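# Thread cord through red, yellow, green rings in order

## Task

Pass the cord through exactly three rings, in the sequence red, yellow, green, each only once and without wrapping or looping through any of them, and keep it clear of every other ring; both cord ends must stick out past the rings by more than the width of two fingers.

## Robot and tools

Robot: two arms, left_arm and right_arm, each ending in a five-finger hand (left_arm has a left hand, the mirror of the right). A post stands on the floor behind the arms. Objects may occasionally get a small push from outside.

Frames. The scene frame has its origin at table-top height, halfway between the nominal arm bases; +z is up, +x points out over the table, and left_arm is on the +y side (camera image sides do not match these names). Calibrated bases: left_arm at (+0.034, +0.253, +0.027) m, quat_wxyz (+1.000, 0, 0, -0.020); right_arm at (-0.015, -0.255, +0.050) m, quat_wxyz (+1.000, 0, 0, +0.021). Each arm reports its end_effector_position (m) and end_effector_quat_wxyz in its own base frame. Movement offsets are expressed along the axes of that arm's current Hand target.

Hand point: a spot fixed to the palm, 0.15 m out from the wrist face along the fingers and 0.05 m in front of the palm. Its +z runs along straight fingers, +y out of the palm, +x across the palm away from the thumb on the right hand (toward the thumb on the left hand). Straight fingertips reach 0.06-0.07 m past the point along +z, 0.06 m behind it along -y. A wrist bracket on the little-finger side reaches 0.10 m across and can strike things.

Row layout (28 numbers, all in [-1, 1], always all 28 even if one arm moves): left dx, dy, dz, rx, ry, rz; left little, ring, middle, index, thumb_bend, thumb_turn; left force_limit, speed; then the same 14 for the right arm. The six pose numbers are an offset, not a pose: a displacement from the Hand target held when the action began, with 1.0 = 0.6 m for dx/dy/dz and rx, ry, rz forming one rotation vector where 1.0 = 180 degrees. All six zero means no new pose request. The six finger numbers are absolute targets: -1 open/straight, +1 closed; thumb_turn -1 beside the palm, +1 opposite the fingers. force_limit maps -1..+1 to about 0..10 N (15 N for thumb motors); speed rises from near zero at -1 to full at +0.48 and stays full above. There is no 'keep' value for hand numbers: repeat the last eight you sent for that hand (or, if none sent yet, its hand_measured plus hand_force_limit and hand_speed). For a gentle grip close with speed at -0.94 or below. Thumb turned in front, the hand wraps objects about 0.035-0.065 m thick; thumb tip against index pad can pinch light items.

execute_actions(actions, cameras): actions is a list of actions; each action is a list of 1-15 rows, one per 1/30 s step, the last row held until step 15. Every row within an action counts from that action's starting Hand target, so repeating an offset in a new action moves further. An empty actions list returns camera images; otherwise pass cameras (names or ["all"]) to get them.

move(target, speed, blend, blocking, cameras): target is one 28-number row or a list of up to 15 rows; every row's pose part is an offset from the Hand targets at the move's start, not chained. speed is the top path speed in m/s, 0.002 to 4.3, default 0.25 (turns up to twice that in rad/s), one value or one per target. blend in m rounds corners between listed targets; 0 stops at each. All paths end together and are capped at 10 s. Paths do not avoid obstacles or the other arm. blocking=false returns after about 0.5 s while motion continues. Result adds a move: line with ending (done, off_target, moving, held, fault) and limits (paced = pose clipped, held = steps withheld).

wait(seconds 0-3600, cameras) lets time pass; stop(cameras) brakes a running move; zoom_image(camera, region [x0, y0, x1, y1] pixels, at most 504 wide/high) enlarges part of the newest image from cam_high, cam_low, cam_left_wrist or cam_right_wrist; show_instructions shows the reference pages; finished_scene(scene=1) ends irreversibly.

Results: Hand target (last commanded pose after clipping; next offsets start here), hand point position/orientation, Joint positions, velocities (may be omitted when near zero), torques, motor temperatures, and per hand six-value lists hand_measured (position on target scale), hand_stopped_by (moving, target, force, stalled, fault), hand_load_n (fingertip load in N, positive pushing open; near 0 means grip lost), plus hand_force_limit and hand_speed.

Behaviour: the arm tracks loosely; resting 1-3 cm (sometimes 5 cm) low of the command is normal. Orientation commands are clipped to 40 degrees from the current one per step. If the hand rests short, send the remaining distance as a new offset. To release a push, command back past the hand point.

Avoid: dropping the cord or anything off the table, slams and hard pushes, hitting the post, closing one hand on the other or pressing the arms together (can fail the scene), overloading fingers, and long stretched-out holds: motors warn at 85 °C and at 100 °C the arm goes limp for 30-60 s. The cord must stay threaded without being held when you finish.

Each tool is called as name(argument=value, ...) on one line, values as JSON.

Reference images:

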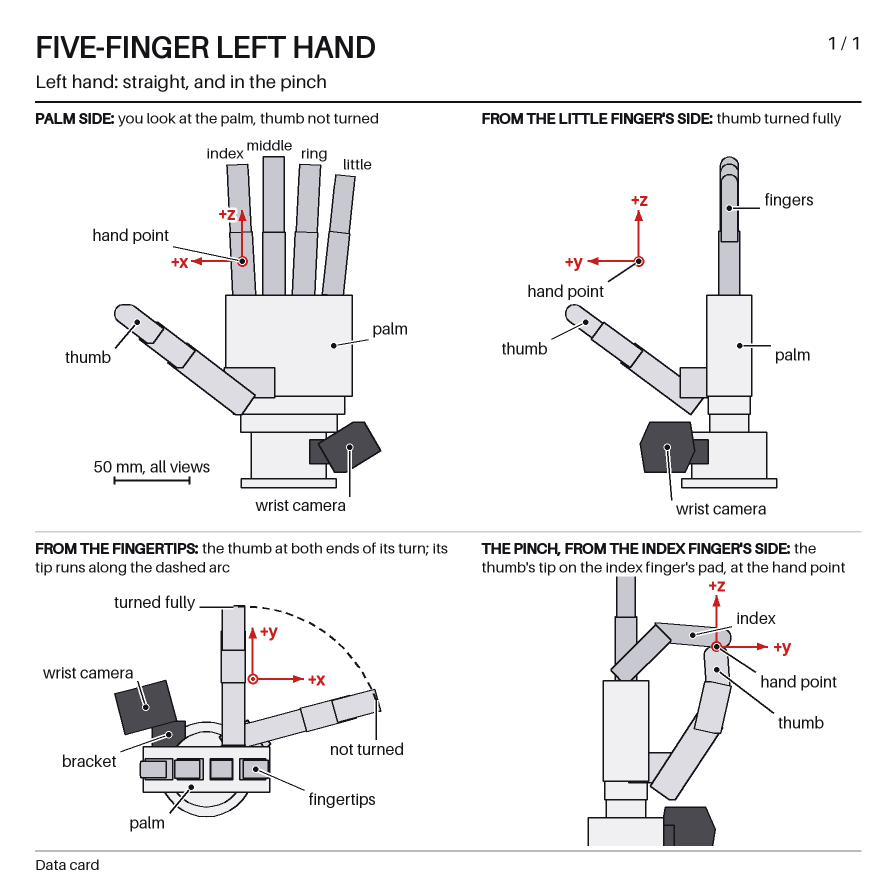

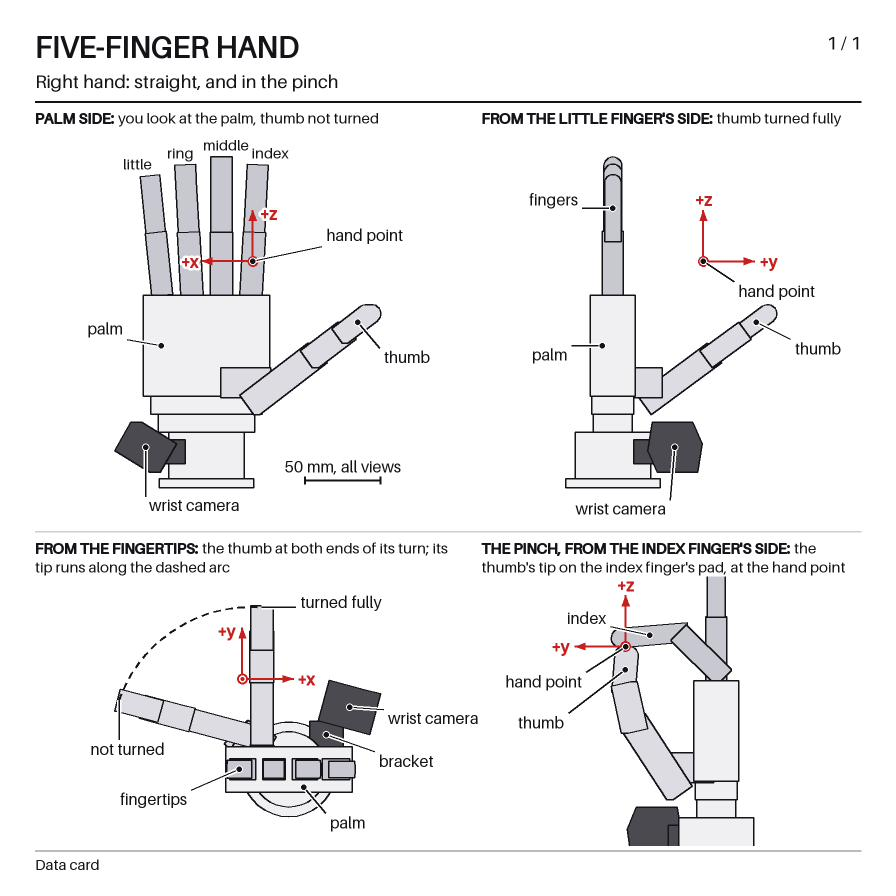

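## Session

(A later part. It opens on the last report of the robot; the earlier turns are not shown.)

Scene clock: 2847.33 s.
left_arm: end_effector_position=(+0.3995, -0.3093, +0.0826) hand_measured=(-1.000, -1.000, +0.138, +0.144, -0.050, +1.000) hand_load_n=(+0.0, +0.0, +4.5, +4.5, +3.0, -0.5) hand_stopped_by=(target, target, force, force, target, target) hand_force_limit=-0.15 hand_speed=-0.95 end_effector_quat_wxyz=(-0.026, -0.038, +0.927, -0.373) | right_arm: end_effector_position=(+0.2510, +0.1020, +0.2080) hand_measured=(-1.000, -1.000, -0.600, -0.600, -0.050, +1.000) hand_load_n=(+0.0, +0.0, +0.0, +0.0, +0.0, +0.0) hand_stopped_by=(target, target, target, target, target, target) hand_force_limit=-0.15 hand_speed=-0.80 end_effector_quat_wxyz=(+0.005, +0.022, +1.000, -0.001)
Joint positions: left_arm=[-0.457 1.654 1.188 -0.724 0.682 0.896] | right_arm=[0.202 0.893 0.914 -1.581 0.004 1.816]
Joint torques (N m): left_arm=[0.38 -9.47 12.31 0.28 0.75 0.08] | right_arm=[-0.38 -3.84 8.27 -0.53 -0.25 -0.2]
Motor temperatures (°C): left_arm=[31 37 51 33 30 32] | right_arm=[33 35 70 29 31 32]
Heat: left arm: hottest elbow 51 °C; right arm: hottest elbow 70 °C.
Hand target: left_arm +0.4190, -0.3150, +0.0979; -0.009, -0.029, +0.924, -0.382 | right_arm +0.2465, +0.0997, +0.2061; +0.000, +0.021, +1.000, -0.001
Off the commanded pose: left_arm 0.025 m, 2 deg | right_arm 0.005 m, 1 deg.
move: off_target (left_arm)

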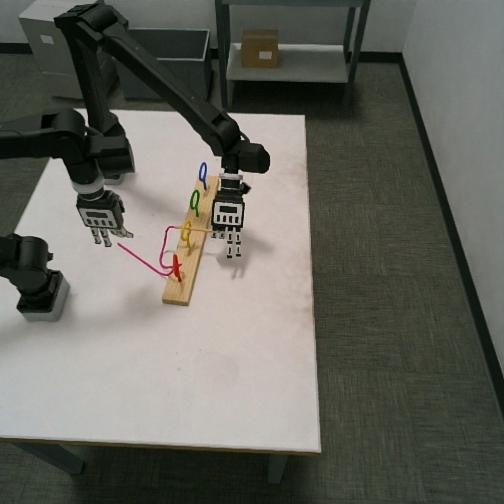

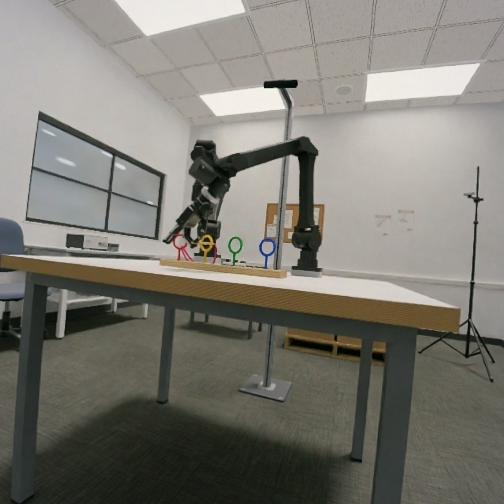

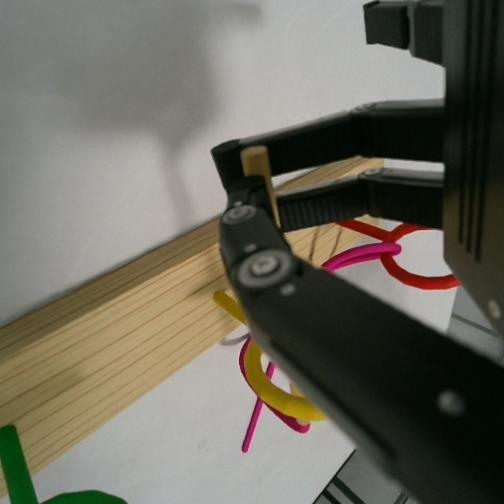

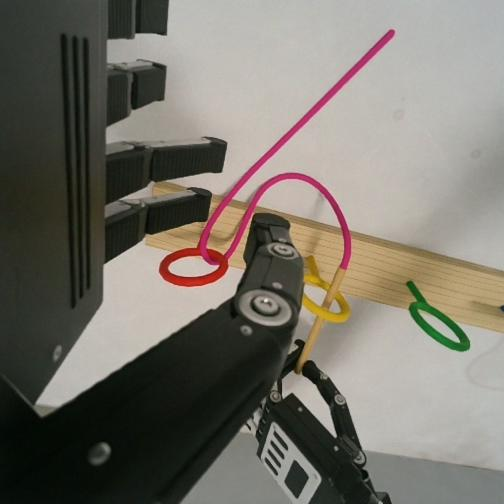

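move(target=[-0.1243,-0.0182,-0.017,0,0,0,-1,-1,0.55,0.65,-0.05,1,-0.15,-0.95,0,0,0,0,0,0,-1,-1,-0.6,-0.6,-0.05,1,-0.15,-0.8], speed=0.07, cameras=["all"])

zoom_image(camera="cam_low", region=[145, 210, 225, 290])

zoom_image(camera="cam_high", region=[120, 180, 260, 320])

Scene clock: 2853.03 s.
left_arm: end_effector_position=(+0.4749, -0.3079, +0.0944) hand_measured=(-1.000, -1.000, +0.138, +0.144, -0.050, +1.000) hand_load_n=(+0.0, +0.0, +4.0, +4.5, +3.5, +0.0) hand_stopped_by=(target, target, force, force, target, target) hand_force_limit=-0.15 hand_speed=-0.95 end_effector_quat_wxyz=(-0.026, -0.038, +0.927, -0.373) | right_arm: end_effector_position=(+0.2510, +0.1020, +0.2080) hand_measured=(-1.000, -1.000, -0.600, -0.600, -0.050, +1.000) hand_load_n=(+0.0, +0.0, +0.0, +0.0, +0.0, +0.0) hand_stopped_by=(target, target, target, target, target, target) hand_force_limit=-0.15 hand_speed=-0.80 end_effector_quat_wxyz=(+0.005, +0.022, +1.000, -0.001)
Joint positions: left_arm=[-0.394 1.811 1.44 -0.867 0.705 0.971] | right_arm=[0.202 0.893 0.914 -1.581 0.004 1.816]
Joint torques (N m): left_arm=[0.32 -11.4 12.77 0.25 0.78 0.1] | right_arm=[-0.03 -3.6 8.2 -0.32 -0.22 -0.24]
Motor temperatures (°C): left_arm=[31 38 52 33 30 32] | right_arm=[33 34 69 29 31 32]
Heat: left arm: hottest elbow 52 °C; right arm: hottest elbow 69 °C.
Hand target: left_arm +0.4940, -0.3121, +0.1100; -0.009, -0.029, +0.924, -0.382 | right_arm +0.2465, +0.0997, +0.2061; +0.000, +0.021, +1.000, -0.001
Off the commanded pose: left_arm 0.025 m, 2 deg | right_arm 0.005 m, 1 deg.
move: off_target (left_arm)

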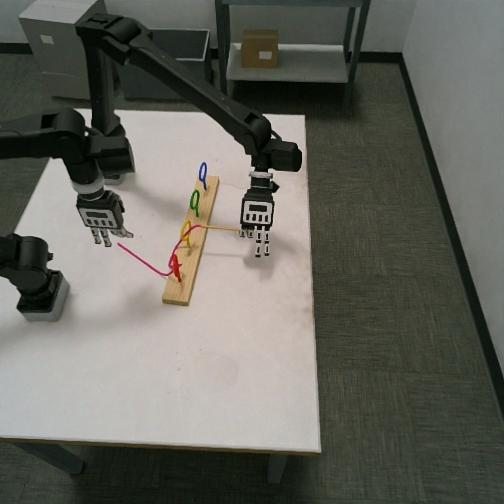

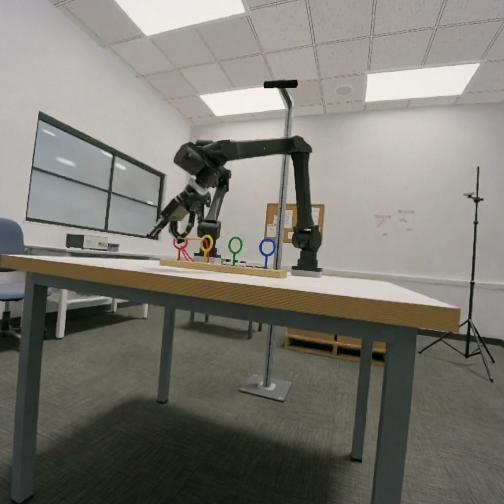

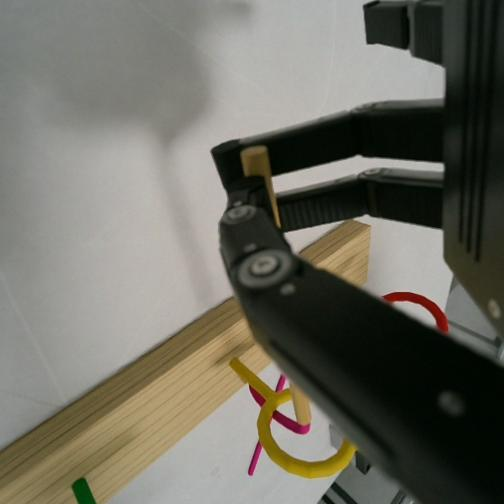

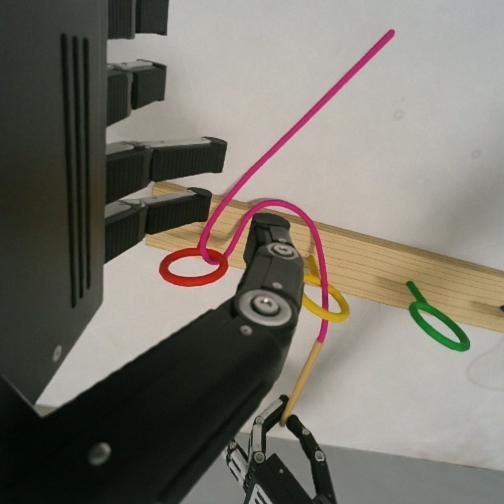

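Scaled by 6.300.

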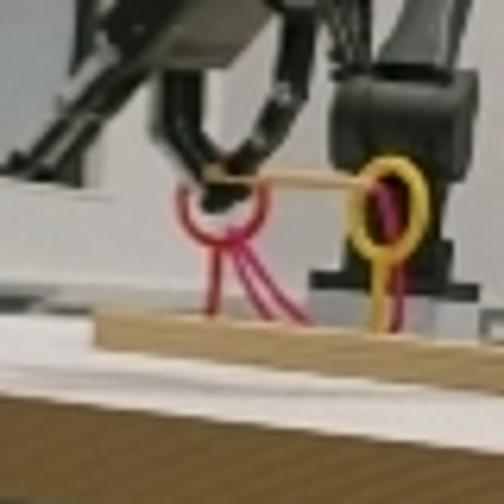

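Scaled by 3.600.

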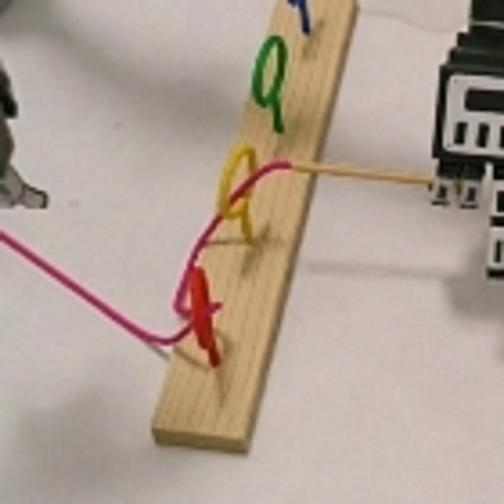

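move(target=[[0.0071,-0.1293,-0.13,0,0,0,-1,-1,0.55,0.65,-0.05,1,-0.15,-0.95,0.138,-0.0895,-0.075,0,0,0,-1,-1,-0.6,-0.6,-0.05,1,-0.15,-0.8],[0.0017,-0.0469,-0.2124,0,0,0,-1,-1,0.55,0.65,-0.05,1,-0.15,-0.95,0.138,-0.0895,-0.075,0,0,0,-1,-1,-0.6,-0.6,-0.05,1,-0.15,-0.8]], speed=0.1, blend=[0.02,0], cameras=["all"])

zoom_image(camera="cam_high", region=[120, 160, 280, 320])

Scene clock: 2870.43 s.
left_arm: end_effector_position=(+0.4892, -0.2421, +0.1981) hand_measured=(-1.000, -1.000, +0.138, +0.144, -0.050, +1.000) hand_load_n=(+0.0, +0.0, +4.0, +4.5, +3.0, -0.5) hand_stopped_by=(target, target, force, force, target, target) hand_force_limit=-0.15 hand_speed=-0.95 end_effector_quat_wxyz=(-0.029, -0.041, +0.926, -0.374) | right_arm: end_effector_position=(+0.1671, +0.0498, +0.2526) hand_measured=(-1.000, -1.000, -0.600, -0.600, -0.050, +1.000) hand_load_n=(+0.0, +0.0, +0.0, +0.0, +0.0, +0.0) hand_stopped_by=(target, target, target, target, target, target) hand_force_limit=-0.15 hand_speed=-0.80 end_effector_quat_wxyz=(+0.142, -0.006, +0.990, +0.000)
Joint positions: left_arm=[-0.272 1.745 1.633 -1.232 0.742 1.122] | right_arm=[-0.127 0.451 0.84 -1.678 -0.038 1.437]
Joint torques (N m): left_arm=[0.03 -13.04 11.06 0.09 0.82 0.11] | right_arm=[0.32 0.15 8.21 0.13 -0.27 -0.24]
Motor temperatures (°C): left_arm=[31 39 55 33 30 32] | right_arm=[33 34 68 29 31 32]
Heat: left arm: hottest elbow 55 °C; right arm: hottest elbow 68 °C.
Hand target: left_arm +0.4939, -0.2419, +0.2200; -0.009, -0.029, +0.924, -0.382 | right_arm +0.1615, +0.0496, +0.2512; +0.000, +0.021, +1.000, -0.001
Off the commanded pose: left_arm 0.022 m, 3 deg | right_arm 0.006 m, 17 deg.
joint sent to its limit (right arm) — joint 4 (wrist pitch), lower limit. The joint targets are off in orientation, not in position.
move: off_target (left_arm, right_arm)

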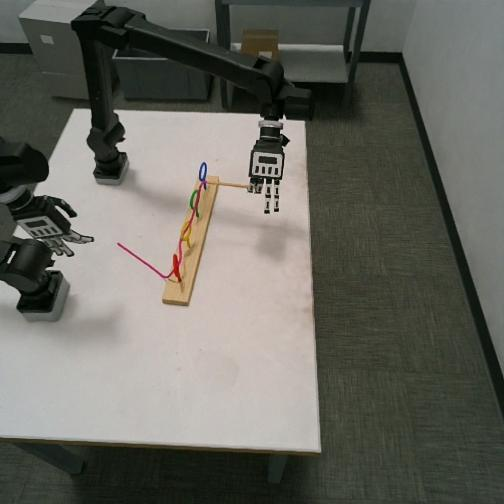

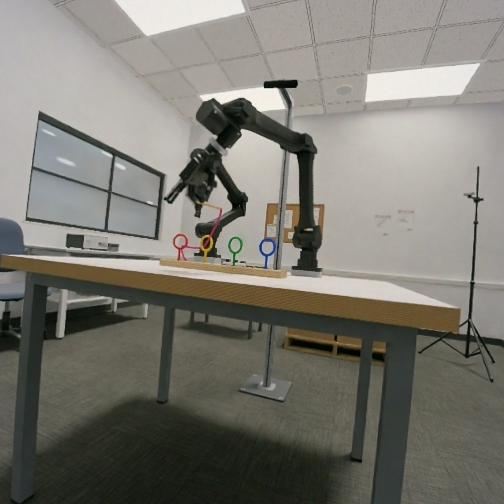

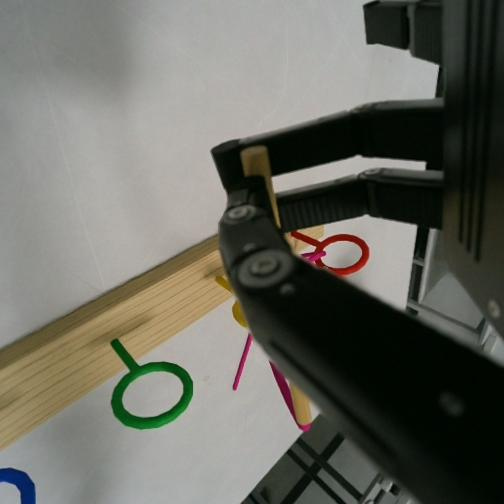

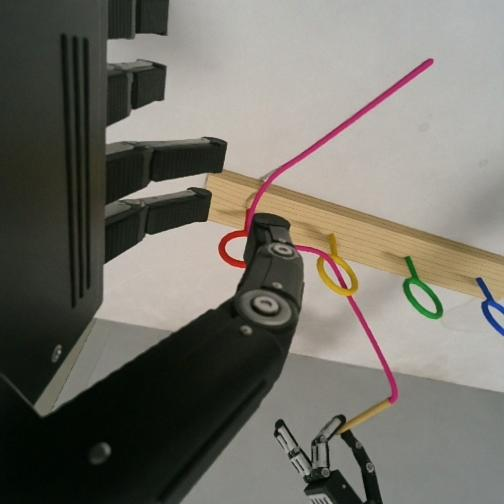

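Scaled by 3.150.

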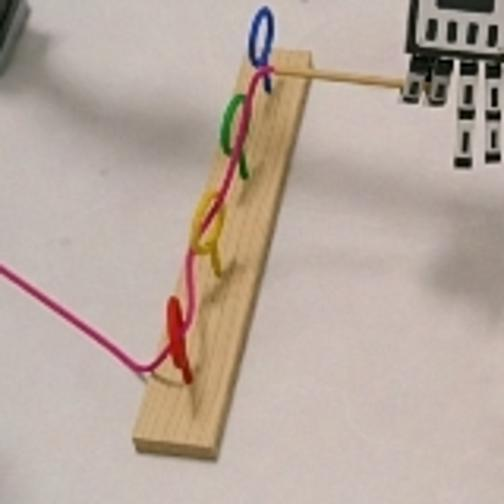

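move(target=[[0.292,0.0095,0.0065,0,0,0,-1,-1,0.55,0.65,-0.05,1,-0.15,-0.95,0,0,0,0,0,0,-1,-1,-0.6,-0.6,-0.05,1,-0.15,-0.8],[0.2932,-0.1028,0.1185,-0.0015,0.0274,0.0275,-1,-1,0.55,0.65,-0.05,1,-0.15,-0.95,0,0,0,0,0,0,-1,-1,-0.6,-0.6,-0.05,1,-0.15,-0.8]], speed=0.1, blend=[0.02,0], cameras=["all"])

zoom_image(camera="cam_high", region=[100, 160, 260, 320])

Scene clock: 2881.17 s.
left_arm: end_effector_position=(+0.3070, -0.3300, +0.2001) hand_measured=(-1.000, -1.000, +0.138, +0.144, -0.050, +1.000) hand_load_n=(+0.0, +0.0, +4.0, +4.5, +3.0, -0.5) hand_stopped_by=(target, target, force, force, target, target) hand_force_limit=-0.15 hand_speed=-0.95 end_effector_quat_wxyz=(-0.053, +0.021, +0.928, -0.368) | right_arm: end_effector_position=(+0.1671, +0.0498, +0.2526) hand_measured=(-1.000, -1.000, -0.600, -0.600, -0.050, +1.000) hand_load_n=(+0.0, +0.0, +0.0, +0.0, +0.0, -0.5) hand_stopped_by=(target, target, target, target, target, target) hand_force_limit=-0.15 hand_speed=-0.80 end_effector_quat_wxyz=(+0.142, -0.006, +0.990, +0.000)
Joint positions: left_arm=[-0.595 1.419 1.243 -1.018 0.678 0.887] | right_arm=[-0.128 0.451 0.84 -1.678 -0.038 1.436]
Joint torques (N m): left_arm=[-0.67 -7.18 13.63 1.07 0.43 -0.13] | right_arm=[0.32 -0.38 8.35 0.28 -0.25 -0.14]
Motor temperatures (°C): left_arm=[31 40 54 33 30 32] | right_arm=[33 34 67 29 31 32]
Heat: left arm: hottest elbow 54 °C; right arm: hottest elbow 67 °C.
Hand target: left_arm +0.3226, -0.3439, +0.2201; -0.032, +0.027, +0.924, -0.381 | right_arm +0.1615, +0.0496, +0.2512; -0.001, +0.021, +1.000, -0.001
Off the commanded pose: left_arm 0.029 m, 3 deg | right_arm 0.006 m, 17 deg.
joint sent to its limit (right arm) — joint 4 (wrist pitch), lower limit. The joint targets are off in orientation, not in position.
move: off_target (left_arm)

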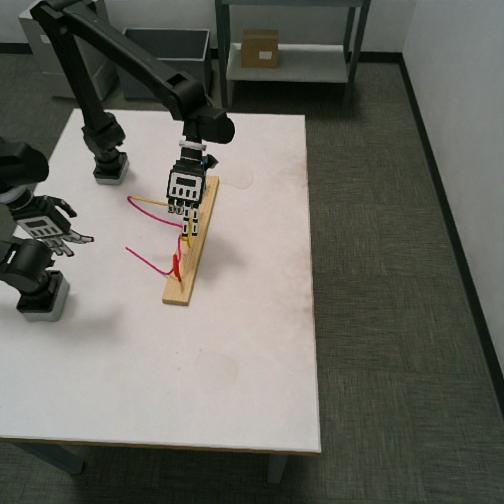

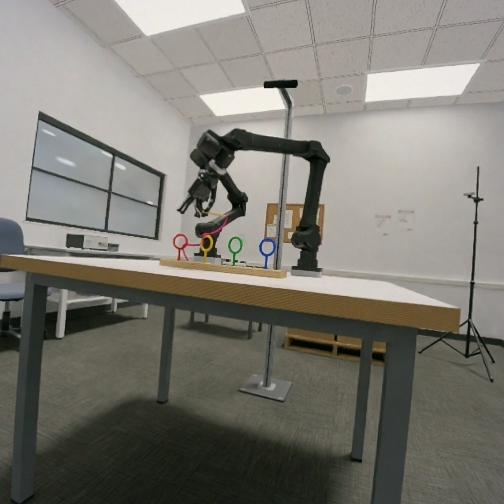

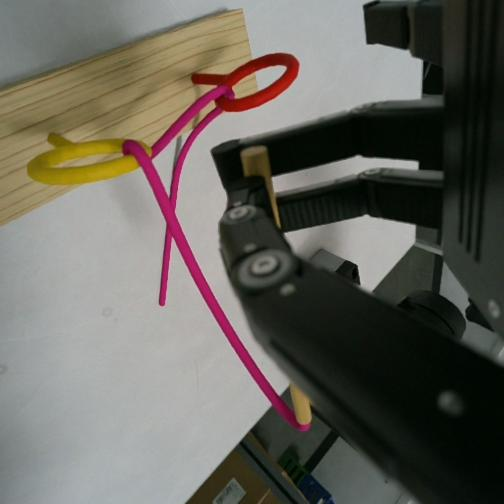

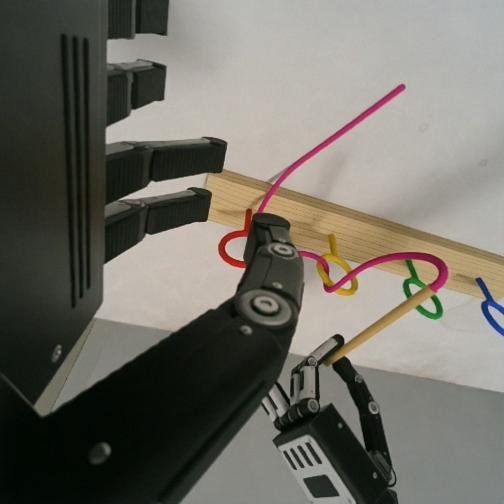

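Scaled by 3.150.

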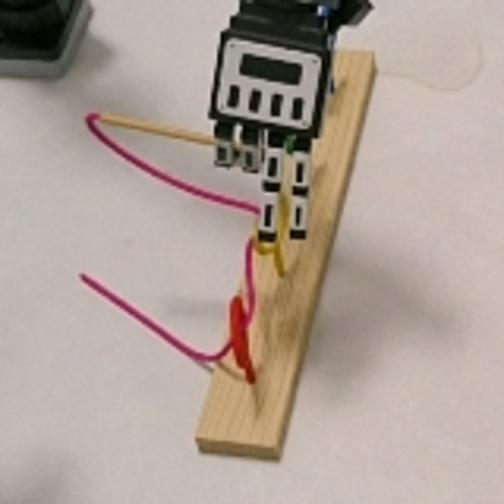

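execute_actions(actions=[])

Scene clock: 2907.97 s.
left_arm: end_effector_position=(+0.3072, -0.3301, +0.2005) hand_measured=(-1.000, -1.000, +0.138, +0.144, -0.050, +1.000) hand_load_n=(+0.0, +0.0, +4.5, +4.5, +3.0, -0.5) hand_stopped_by=(target, target, force, force, target, target) hand_force_limit=-0.15 hand_speed=-0.95 end_effector_quat_wxyz=(-0.053, +0.021, +0.928, -0.368) | right_arm: end_effector_position=(+0.1671, +0.0498, +0.2526) hand_measured=(-1.000, -1.000, -0.600, -0.600, -0.050, +1.000) hand_load_n=(+0.0, +0.0, +0.0, +0.0, +0.0, +0.0) hand_stopped_by=(target, target, target, target, target, target) hand_force_limit=-0.15 hand_speed=-0.80 end_effector_quat_wxyz=(+0.142, -0.006, +0.990, +0.000)
Joint positions: left_arm=[-0.595 1.419 1.243 -1.018 0.678 0.886] | right_arm=[-0.128 0.451 0.84 -1.678 -0.038 1.436]
Joint velocities: within noise
Joint torques (N m): left_arm=[-0.73 -7.41 13.56 1.07 0.44 -0.13] | right_arm=[-0.09 -0.32 8.42 0.27 -0.21 -0.11]
Motor temperatures (°C): left_arm=[31 39 58 33 30 32] | right_arm=[33 34 66 29 31 32]
Heat: left arm: hottest elbow 58 °C; right arm: hottest elbow 66 °C.
Hand target: left_arm +0.3226, -0.3439, +0.2201; -0.032, +0.027, +0.924, -0.381 | right_arm +0.1615, +0.0496, +0.2512; -0.001, +0.021, +1.000, -0.001
Off the commanded pose: left_arm 0.028 m, 3 deg | right_arm 0.006 m, 17 deg.

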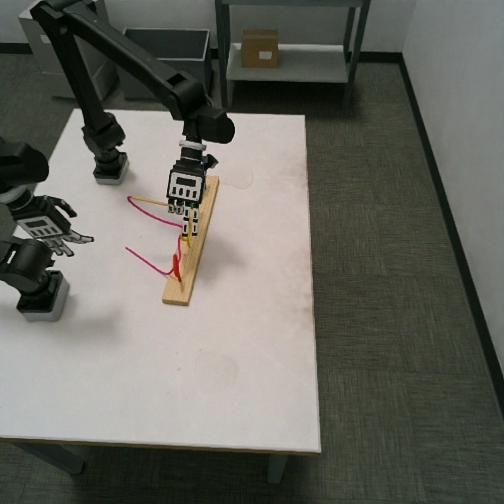

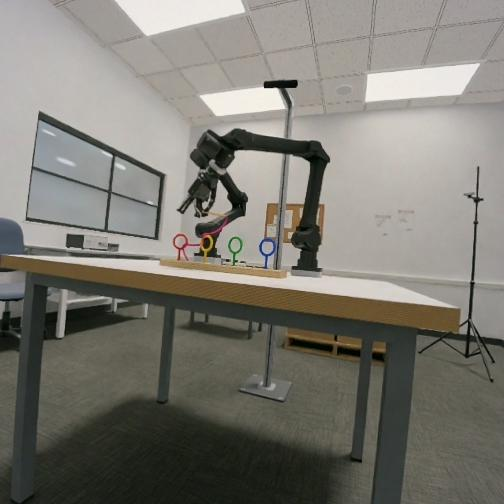

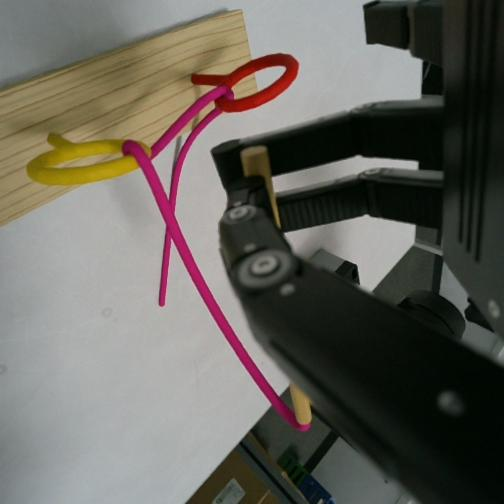

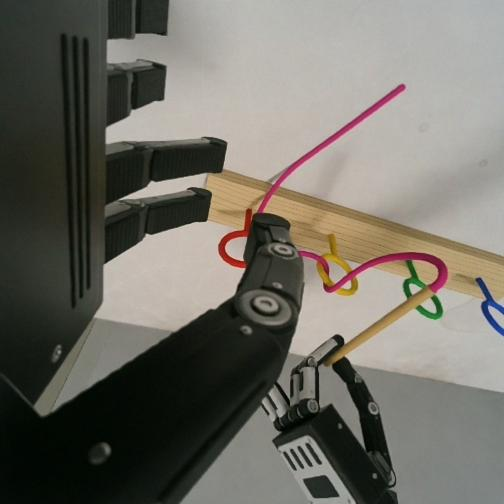

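zoom_image(camera="cam_right_wrist", region=[200, 60, 504, 364])

zoom_image(camera="cam_left_wrist", region=[0, 20, 320, 340])

zoom_image(camera="cam_low", region=[165, 200, 285, 290])

Scaled by 1.658.

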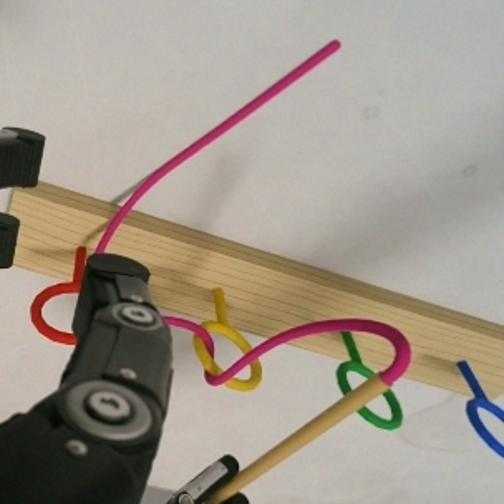

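Scaled by 1.575.

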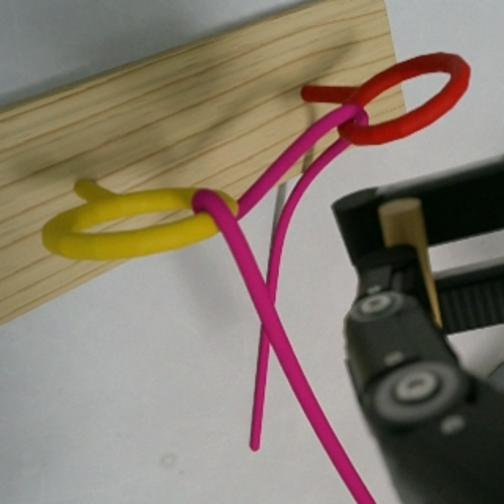

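Scaled by 4.200.

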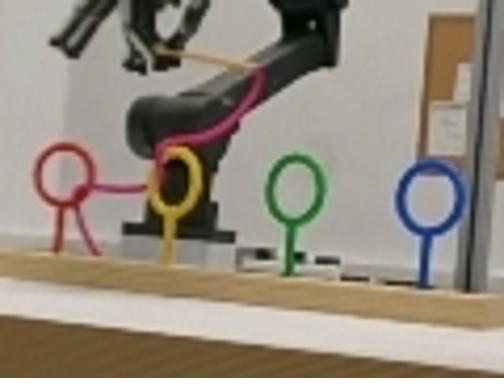

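move(target=[-0.016,-0.1,0.1,0,0,0,-1,-1,0.55,0.65,-0.05,1,-0.15,-0.95,0,0,0,0,0,0,-1,-1,-0.6,-0.6,-0.05,1,-0.15,-0.8], speed=0.1, cameras=["all"])

Scene clock: 2929.30 s.
left_arm: end_effector_position=(+0.3122, -0.4130, +0.1987) hand_measured=(-1.000, -1.000, +0.138, +0.144, -0.050, +1.000) hand_load_n=(+0.0, +0.0, +4.0, +4.5, +3.0, -0.5) hand_stopped_by=(target, target, force, force, target, target) hand_force_limit=-0.15 hand_speed=-0.95 end_effector_quat_wxyz=(-0.052, +0.022, +0.930, -0.364) | right_arm: end_effector_position=(+0.1671, +0.0498, +0.2526) hand_measured=(-1.000, -1.000, -0.600, -0.600, -0.050, +1.000) hand_load_n=(+0.0, +0.0, +0.0, +0.0, +0.0, +0.0) hand_stopped_by=(target, target, target, target, target, target) hand_force_limit=-0.15 hand_speed=-0.80 end_effector_quat_wxyz=(+0.142, -0.006, +0.990, +0.000)
Joint positions: left_arm=[-0.733 1.548 1.375 -0.931 0.615 0.735] | right_arm=[-0.128 0.451 0.84 -1.678 -0.038 1.436]
Joint torques (N m): left_arm=[-0.62 -9.05 13.71 1.24 0.36 -0.13] | right_arm=[0.09 0.26 8.29 0.03 -0.31 -0.23]
Motor temperatures (°C): left_arm=[31 39 59 33 30 32] | right_arm=[33 34 65 29 31 32]
Heat: left arm: hottest elbow 59 °C; right arm: hottest elbow 65 °C.
Hand target: left_arm +0.3257, -0.4293, +0.2196; -0.033, +0.027, +0.924, -0.381 | right_arm +0.1615, +0.0496, +0.2512; -0.001, +0.021, +1.000, -0.001
Off the commanded pose: left_arm 0.030 m, 3 deg | right_arm 0.006 m, 17 deg.
joint sent to its limit (right arm) — joint 4 (wrist pitch), lower limit. The joint targets are off in orientation, not in position.
move: off_target (left_arm)

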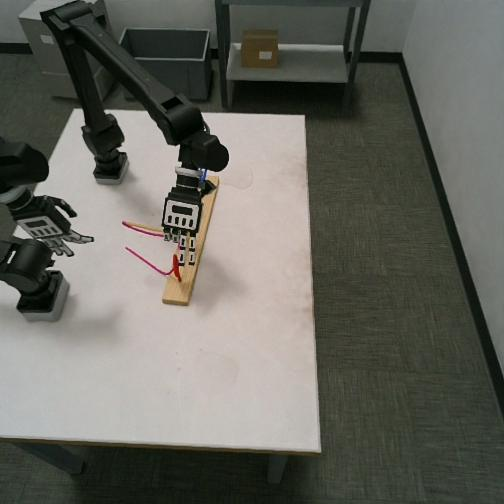

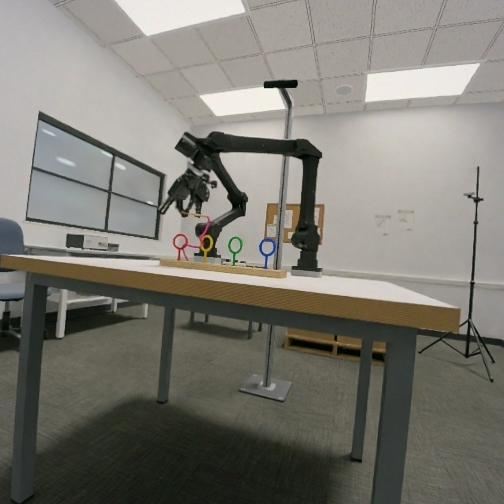

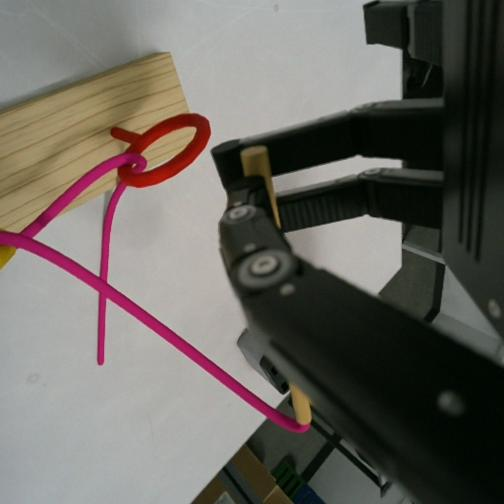

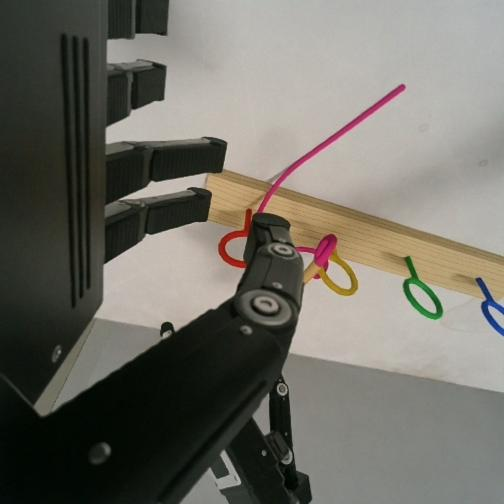

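move(target=[0,0,0,0,0,0,-1,-1,0.55,0.65,-0.05,1,-0.15,-0.95,-0.208,0.069,-0.055,0,0,0,-1,-1,-0.6,-0.6,-0.05,1,-0.15,-0.8], speed=0.1, cameras=["all"])

zoom_image(camera="cam_right_wrist", region=[200, 100, 504, 404])

Scene clock: 2951.43 s.
left_arm: end_effector_position=(+0.3122, -0.4130, +0.1987) hand_measured=(-1.000, -1.000, +0.138, +0.144, -0.050, +1.000) hand_load_n=(+0.0, +0.0, +4.5, +4.5, +3.0, -0.5) hand_stopped_by=(target, target, force, force, target, target) hand_force_limit=-0.15 hand_speed=-0.95 end_effector_quat_wxyz=(-0.052, +0.022, +0.930, -0.364) | right_arm: end_effector_position=(+0.2806, +0.0821, +0.2668) hand_measured=(-1.000, -1.000, -0.600, -0.600, -0.050, +1.000) hand_load_n=(+0.0, +0.0, +0.0, +0.0, +0.0, +0.0) hand_stopped_by=(target, target, target, target, target, target) hand_force_limit=-0.15 hand_speed=-0.80 end_effector_quat_wxyz=(+0.015, +0.018, +1.000, +0.005)
Joint positions: left_arm=[-0.733 1.548 1.375 -0.931 0.614 0.734] | right_arm=[0.09 0.965 1.104 -1.678 -0.006 1.697]
Joint torques (N m): left_arm=[-0.67 -9.11 13.75 1.26 0.38 -0.13] | right_arm=[1.55 -4.13 12.77 -0.21 -0.31 0.02]
Motor temperatures (°C): left_arm=[31 39 59 33 30 32] | right_arm=[33 34 65 29 31 32]
Heat: left arm: hottest elbow 59 °C; right arm: hottest elbow 65 °C.
Hand target: left_arm +0.3258, -0.4292, +0.2196; -0.032, +0.027, +0.924, -0.381 | right_arm +0.2881, +0.0856, +0.2841; +0.000, +0.021, +1.000, -0.001
Off the commanded pose: left_arm 0.030 m, 3 deg | right_arm 0.019 m, 2 deg.
joint sent to its limit (right arm) — joint 4 (wrist pitch), lower limit. The joint targets are off in orientation, not in position.
move: off_target (right_arm)

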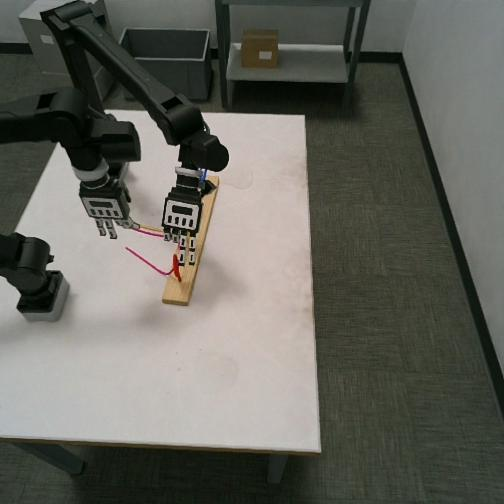

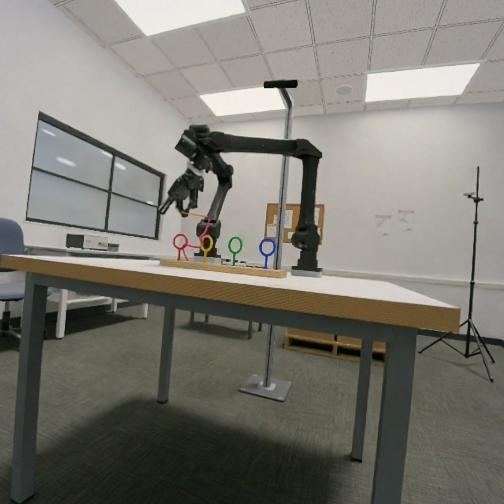

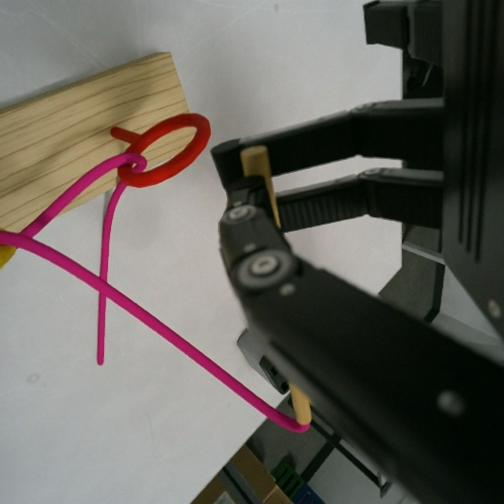

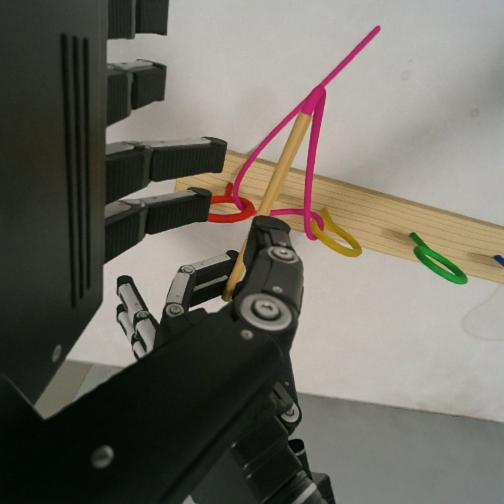

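Scaled by 1.658.

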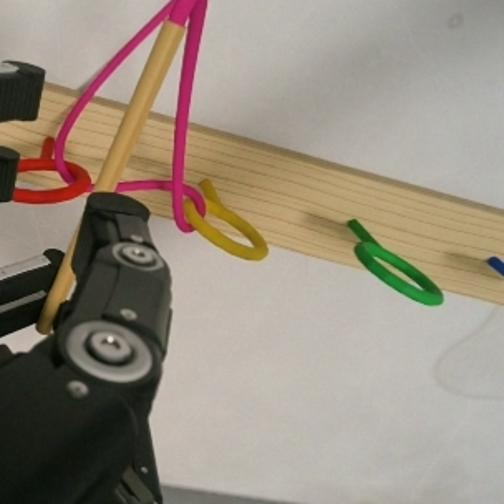

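zoom_image(camera="cam_right_wrist", region=[260, 60, 380, 180])

Scaled by 4.200.

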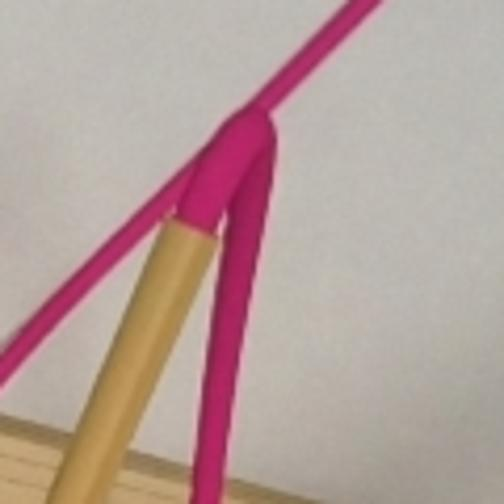

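move(target=[0,0,0,0,0,0,-1,-1,0.55,0.65,-0.05,1,-0.15,-0.95,-0.02,0.001,0.07,0,0,0,-1,-1,-0.6,-0.6,-0.05,1,-0.15,-0.8], speed=0.1, cameras=["cam_right_wrist"])

zoom_image(camera="cam_right_wrist", region=[240, 0, 400, 160])

Scene clock: 2963.47 s.
left_arm: end_effector_position=(+0.3122, -0.4130, +0.1987) hand_measured=(-1.000, -1.000, +0.138, +0.144, -0.050, +1.000) hand_load_n=(+0.0, +0.0, +4.0, +4.5, +3.0, -0.5) hand_stopped_by=(target, target, force, force, target, target) hand_force_limit=-0.15 hand_speed=-0.95 end_effector_quat_wxyz=(-0.052, +0.022, +0.930, -0.364) | right_arm: end_effector_position=(+0.2973, +0.0836, +0.2460) hand_measured=(-1.000, -1.000, -0.600, -0.600, -0.050, +1.000) hand_load_n=(+0.0, +0.0, +0.0, +0.0, +0.0, +0.0) hand_stopped_by=(target, target, target, target, target, target) hand_force_limit=-0.15 hand_speed=-0.80 end_effector_quat_wxyz=(+0.000, +0.021, +1.000, +0.001)
Joint positions: left_arm=[-0.733 1.548 1.375 -0.931 0.614 0.734] | right_arm=[0.094 1.027 1.09 -1.634 -0.002 1.706]
Joint torques (N m): left_arm=[-0.56 -9.11 13.75 1.25 0.38 -0.13] | right_arm=[1.38 -5.66 8.47 0.58 0 0.04]
Motor temperatures (°C): left_arm=[31 39 59 33 30 32] | right_arm=[33 33 69 28 31 32]
Heat: left arm: hottest elbow 59 °C; right arm: hottest elbow 69 °C.
Hand target: left_arm +0.3258, -0.4292, +0.2196; -0.032, +0.027, +0.924, -0.381 | right_arm +0.2999, +0.0856, +0.2420; -0.001, +0.021, +1.000, -0.001
Off the commanded pose: left_arm 0.030 m, 3 deg | right_arm 0.005 m, 0 deg.
move: done

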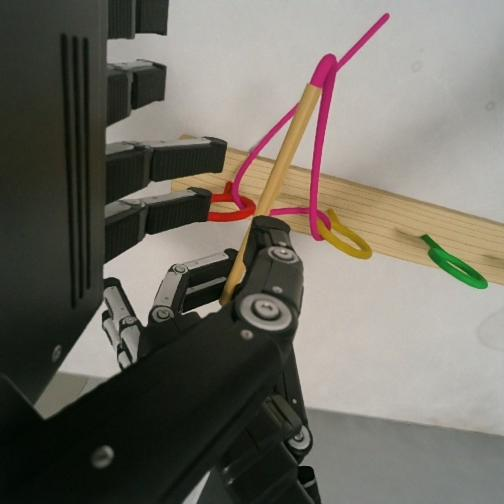

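Scaled by 3.150.

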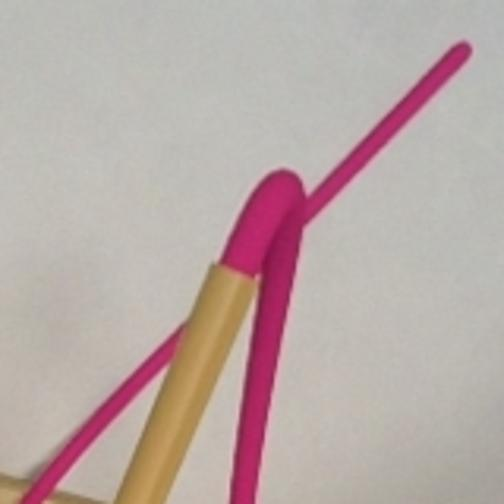

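move(target=[0,0,0,0,0,0,-1,-1,0.55,0.65,-0.05,1,-0.15,-0.95,-0.0023,0.0108,0.07,0,0,0,-1,-1,-0.6,-0.4,-0.05,1,-0.15,-0.8], speed=0.08, cameras=["cam_right_wrist","cam_left_wrist"])

Scene clock: 2982.67 s.
left_arm: end_effector_position=(+0.3122, -0.4130, +0.1987) hand_measured=(-1.000, -1.000, +0.138, +0.144, -0.050, +1.000) hand_load_n=(+0.0, +0.0, +4.0, +4.5, +3.0, -0.5) hand_stopped_by=(target, target, force, force, target, target) hand_force_limit=-0.15 hand_speed=-0.95 end_effector_quat_wxyz=(-0.052, +0.022, +0.930, -0.364) | right_arm: end_effector_position=(+0.2997, +0.0900, +0.2050) hand_measured=(-1.000, -1.000, -0.600, -0.400, -0.050, +1.000) hand_load_n=(+0.0, +0.0, +0.0, +0.0, +0.0, +0.0) hand_stopped_by=(target, target, target, target, target, target) hand_force_limit=-0.15 hand_speed=-0.80 end_effector_quat_wxyz=(+0.002, +0.020, +1.000, +0.001)
Joint positions: left_arm=[-0.733 1.548 1.375 -0.931 0.614 0.734] | right_arm=[0.117 1.032 0.986 -1.522 -0.002 1.728]
Joint torques (N m): left_arm=[-0.67 -9.17 13.78 1.26 0.36 -0.13] | right_arm=[2.02 -5.01 8.43 0.46 0.03 0.03]
Motor temperatures (°C): left_arm=[31 39 60 33 30 32] | right_arm=[33 34 65 29 31 32]
Heat: left arm: hottest elbow 60 °C; right arm: hottest elbow 65 °C.
Hand target: left_arm +0.3258, -0.4292, +0.2196; -0.032, +0.027, +0.924, -0.381 | right_arm +0.3016, +0.0921, +0.2001; +0.000, +0.021, +1.000, -0.001
Off the commanded pose: left_arm 0.030 m, 3 deg | right_arm 0.006 m, 0 deg.
move: done
Images, in order (width x height): cam_left_wrist 504x504, cam_right_wrist 504x504.

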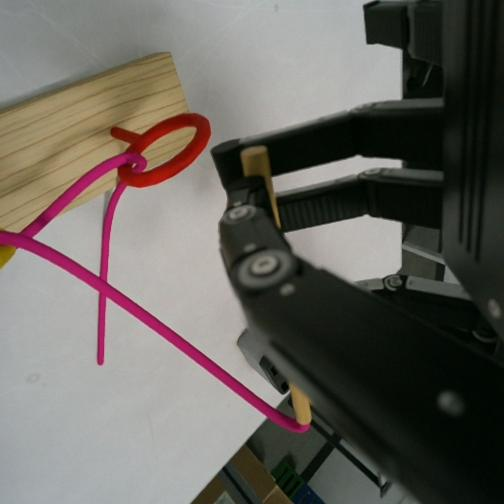

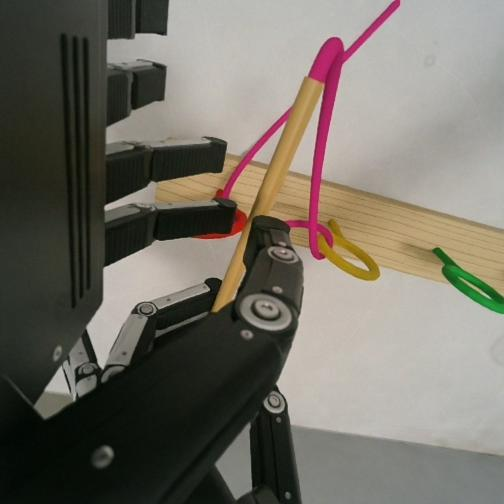

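zoom_image(camera="cam_right_wrist", region=[240, 0, 400, 160])

zoom_image(camera="cam_right_wrist", region=[180, 160, 340, 320])

Scaled by 3.150.

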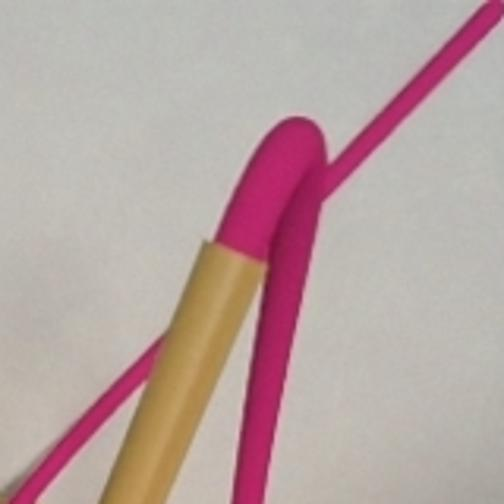

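Scaled by 3.150.

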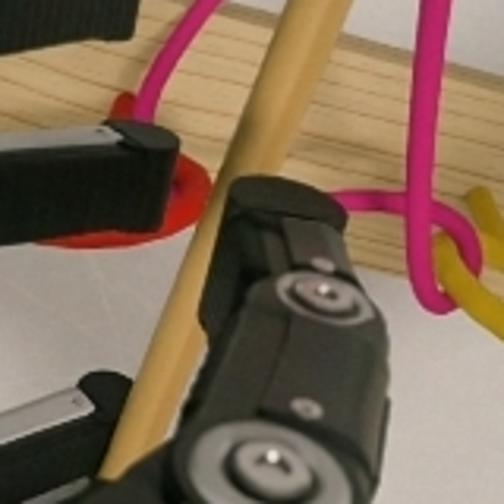

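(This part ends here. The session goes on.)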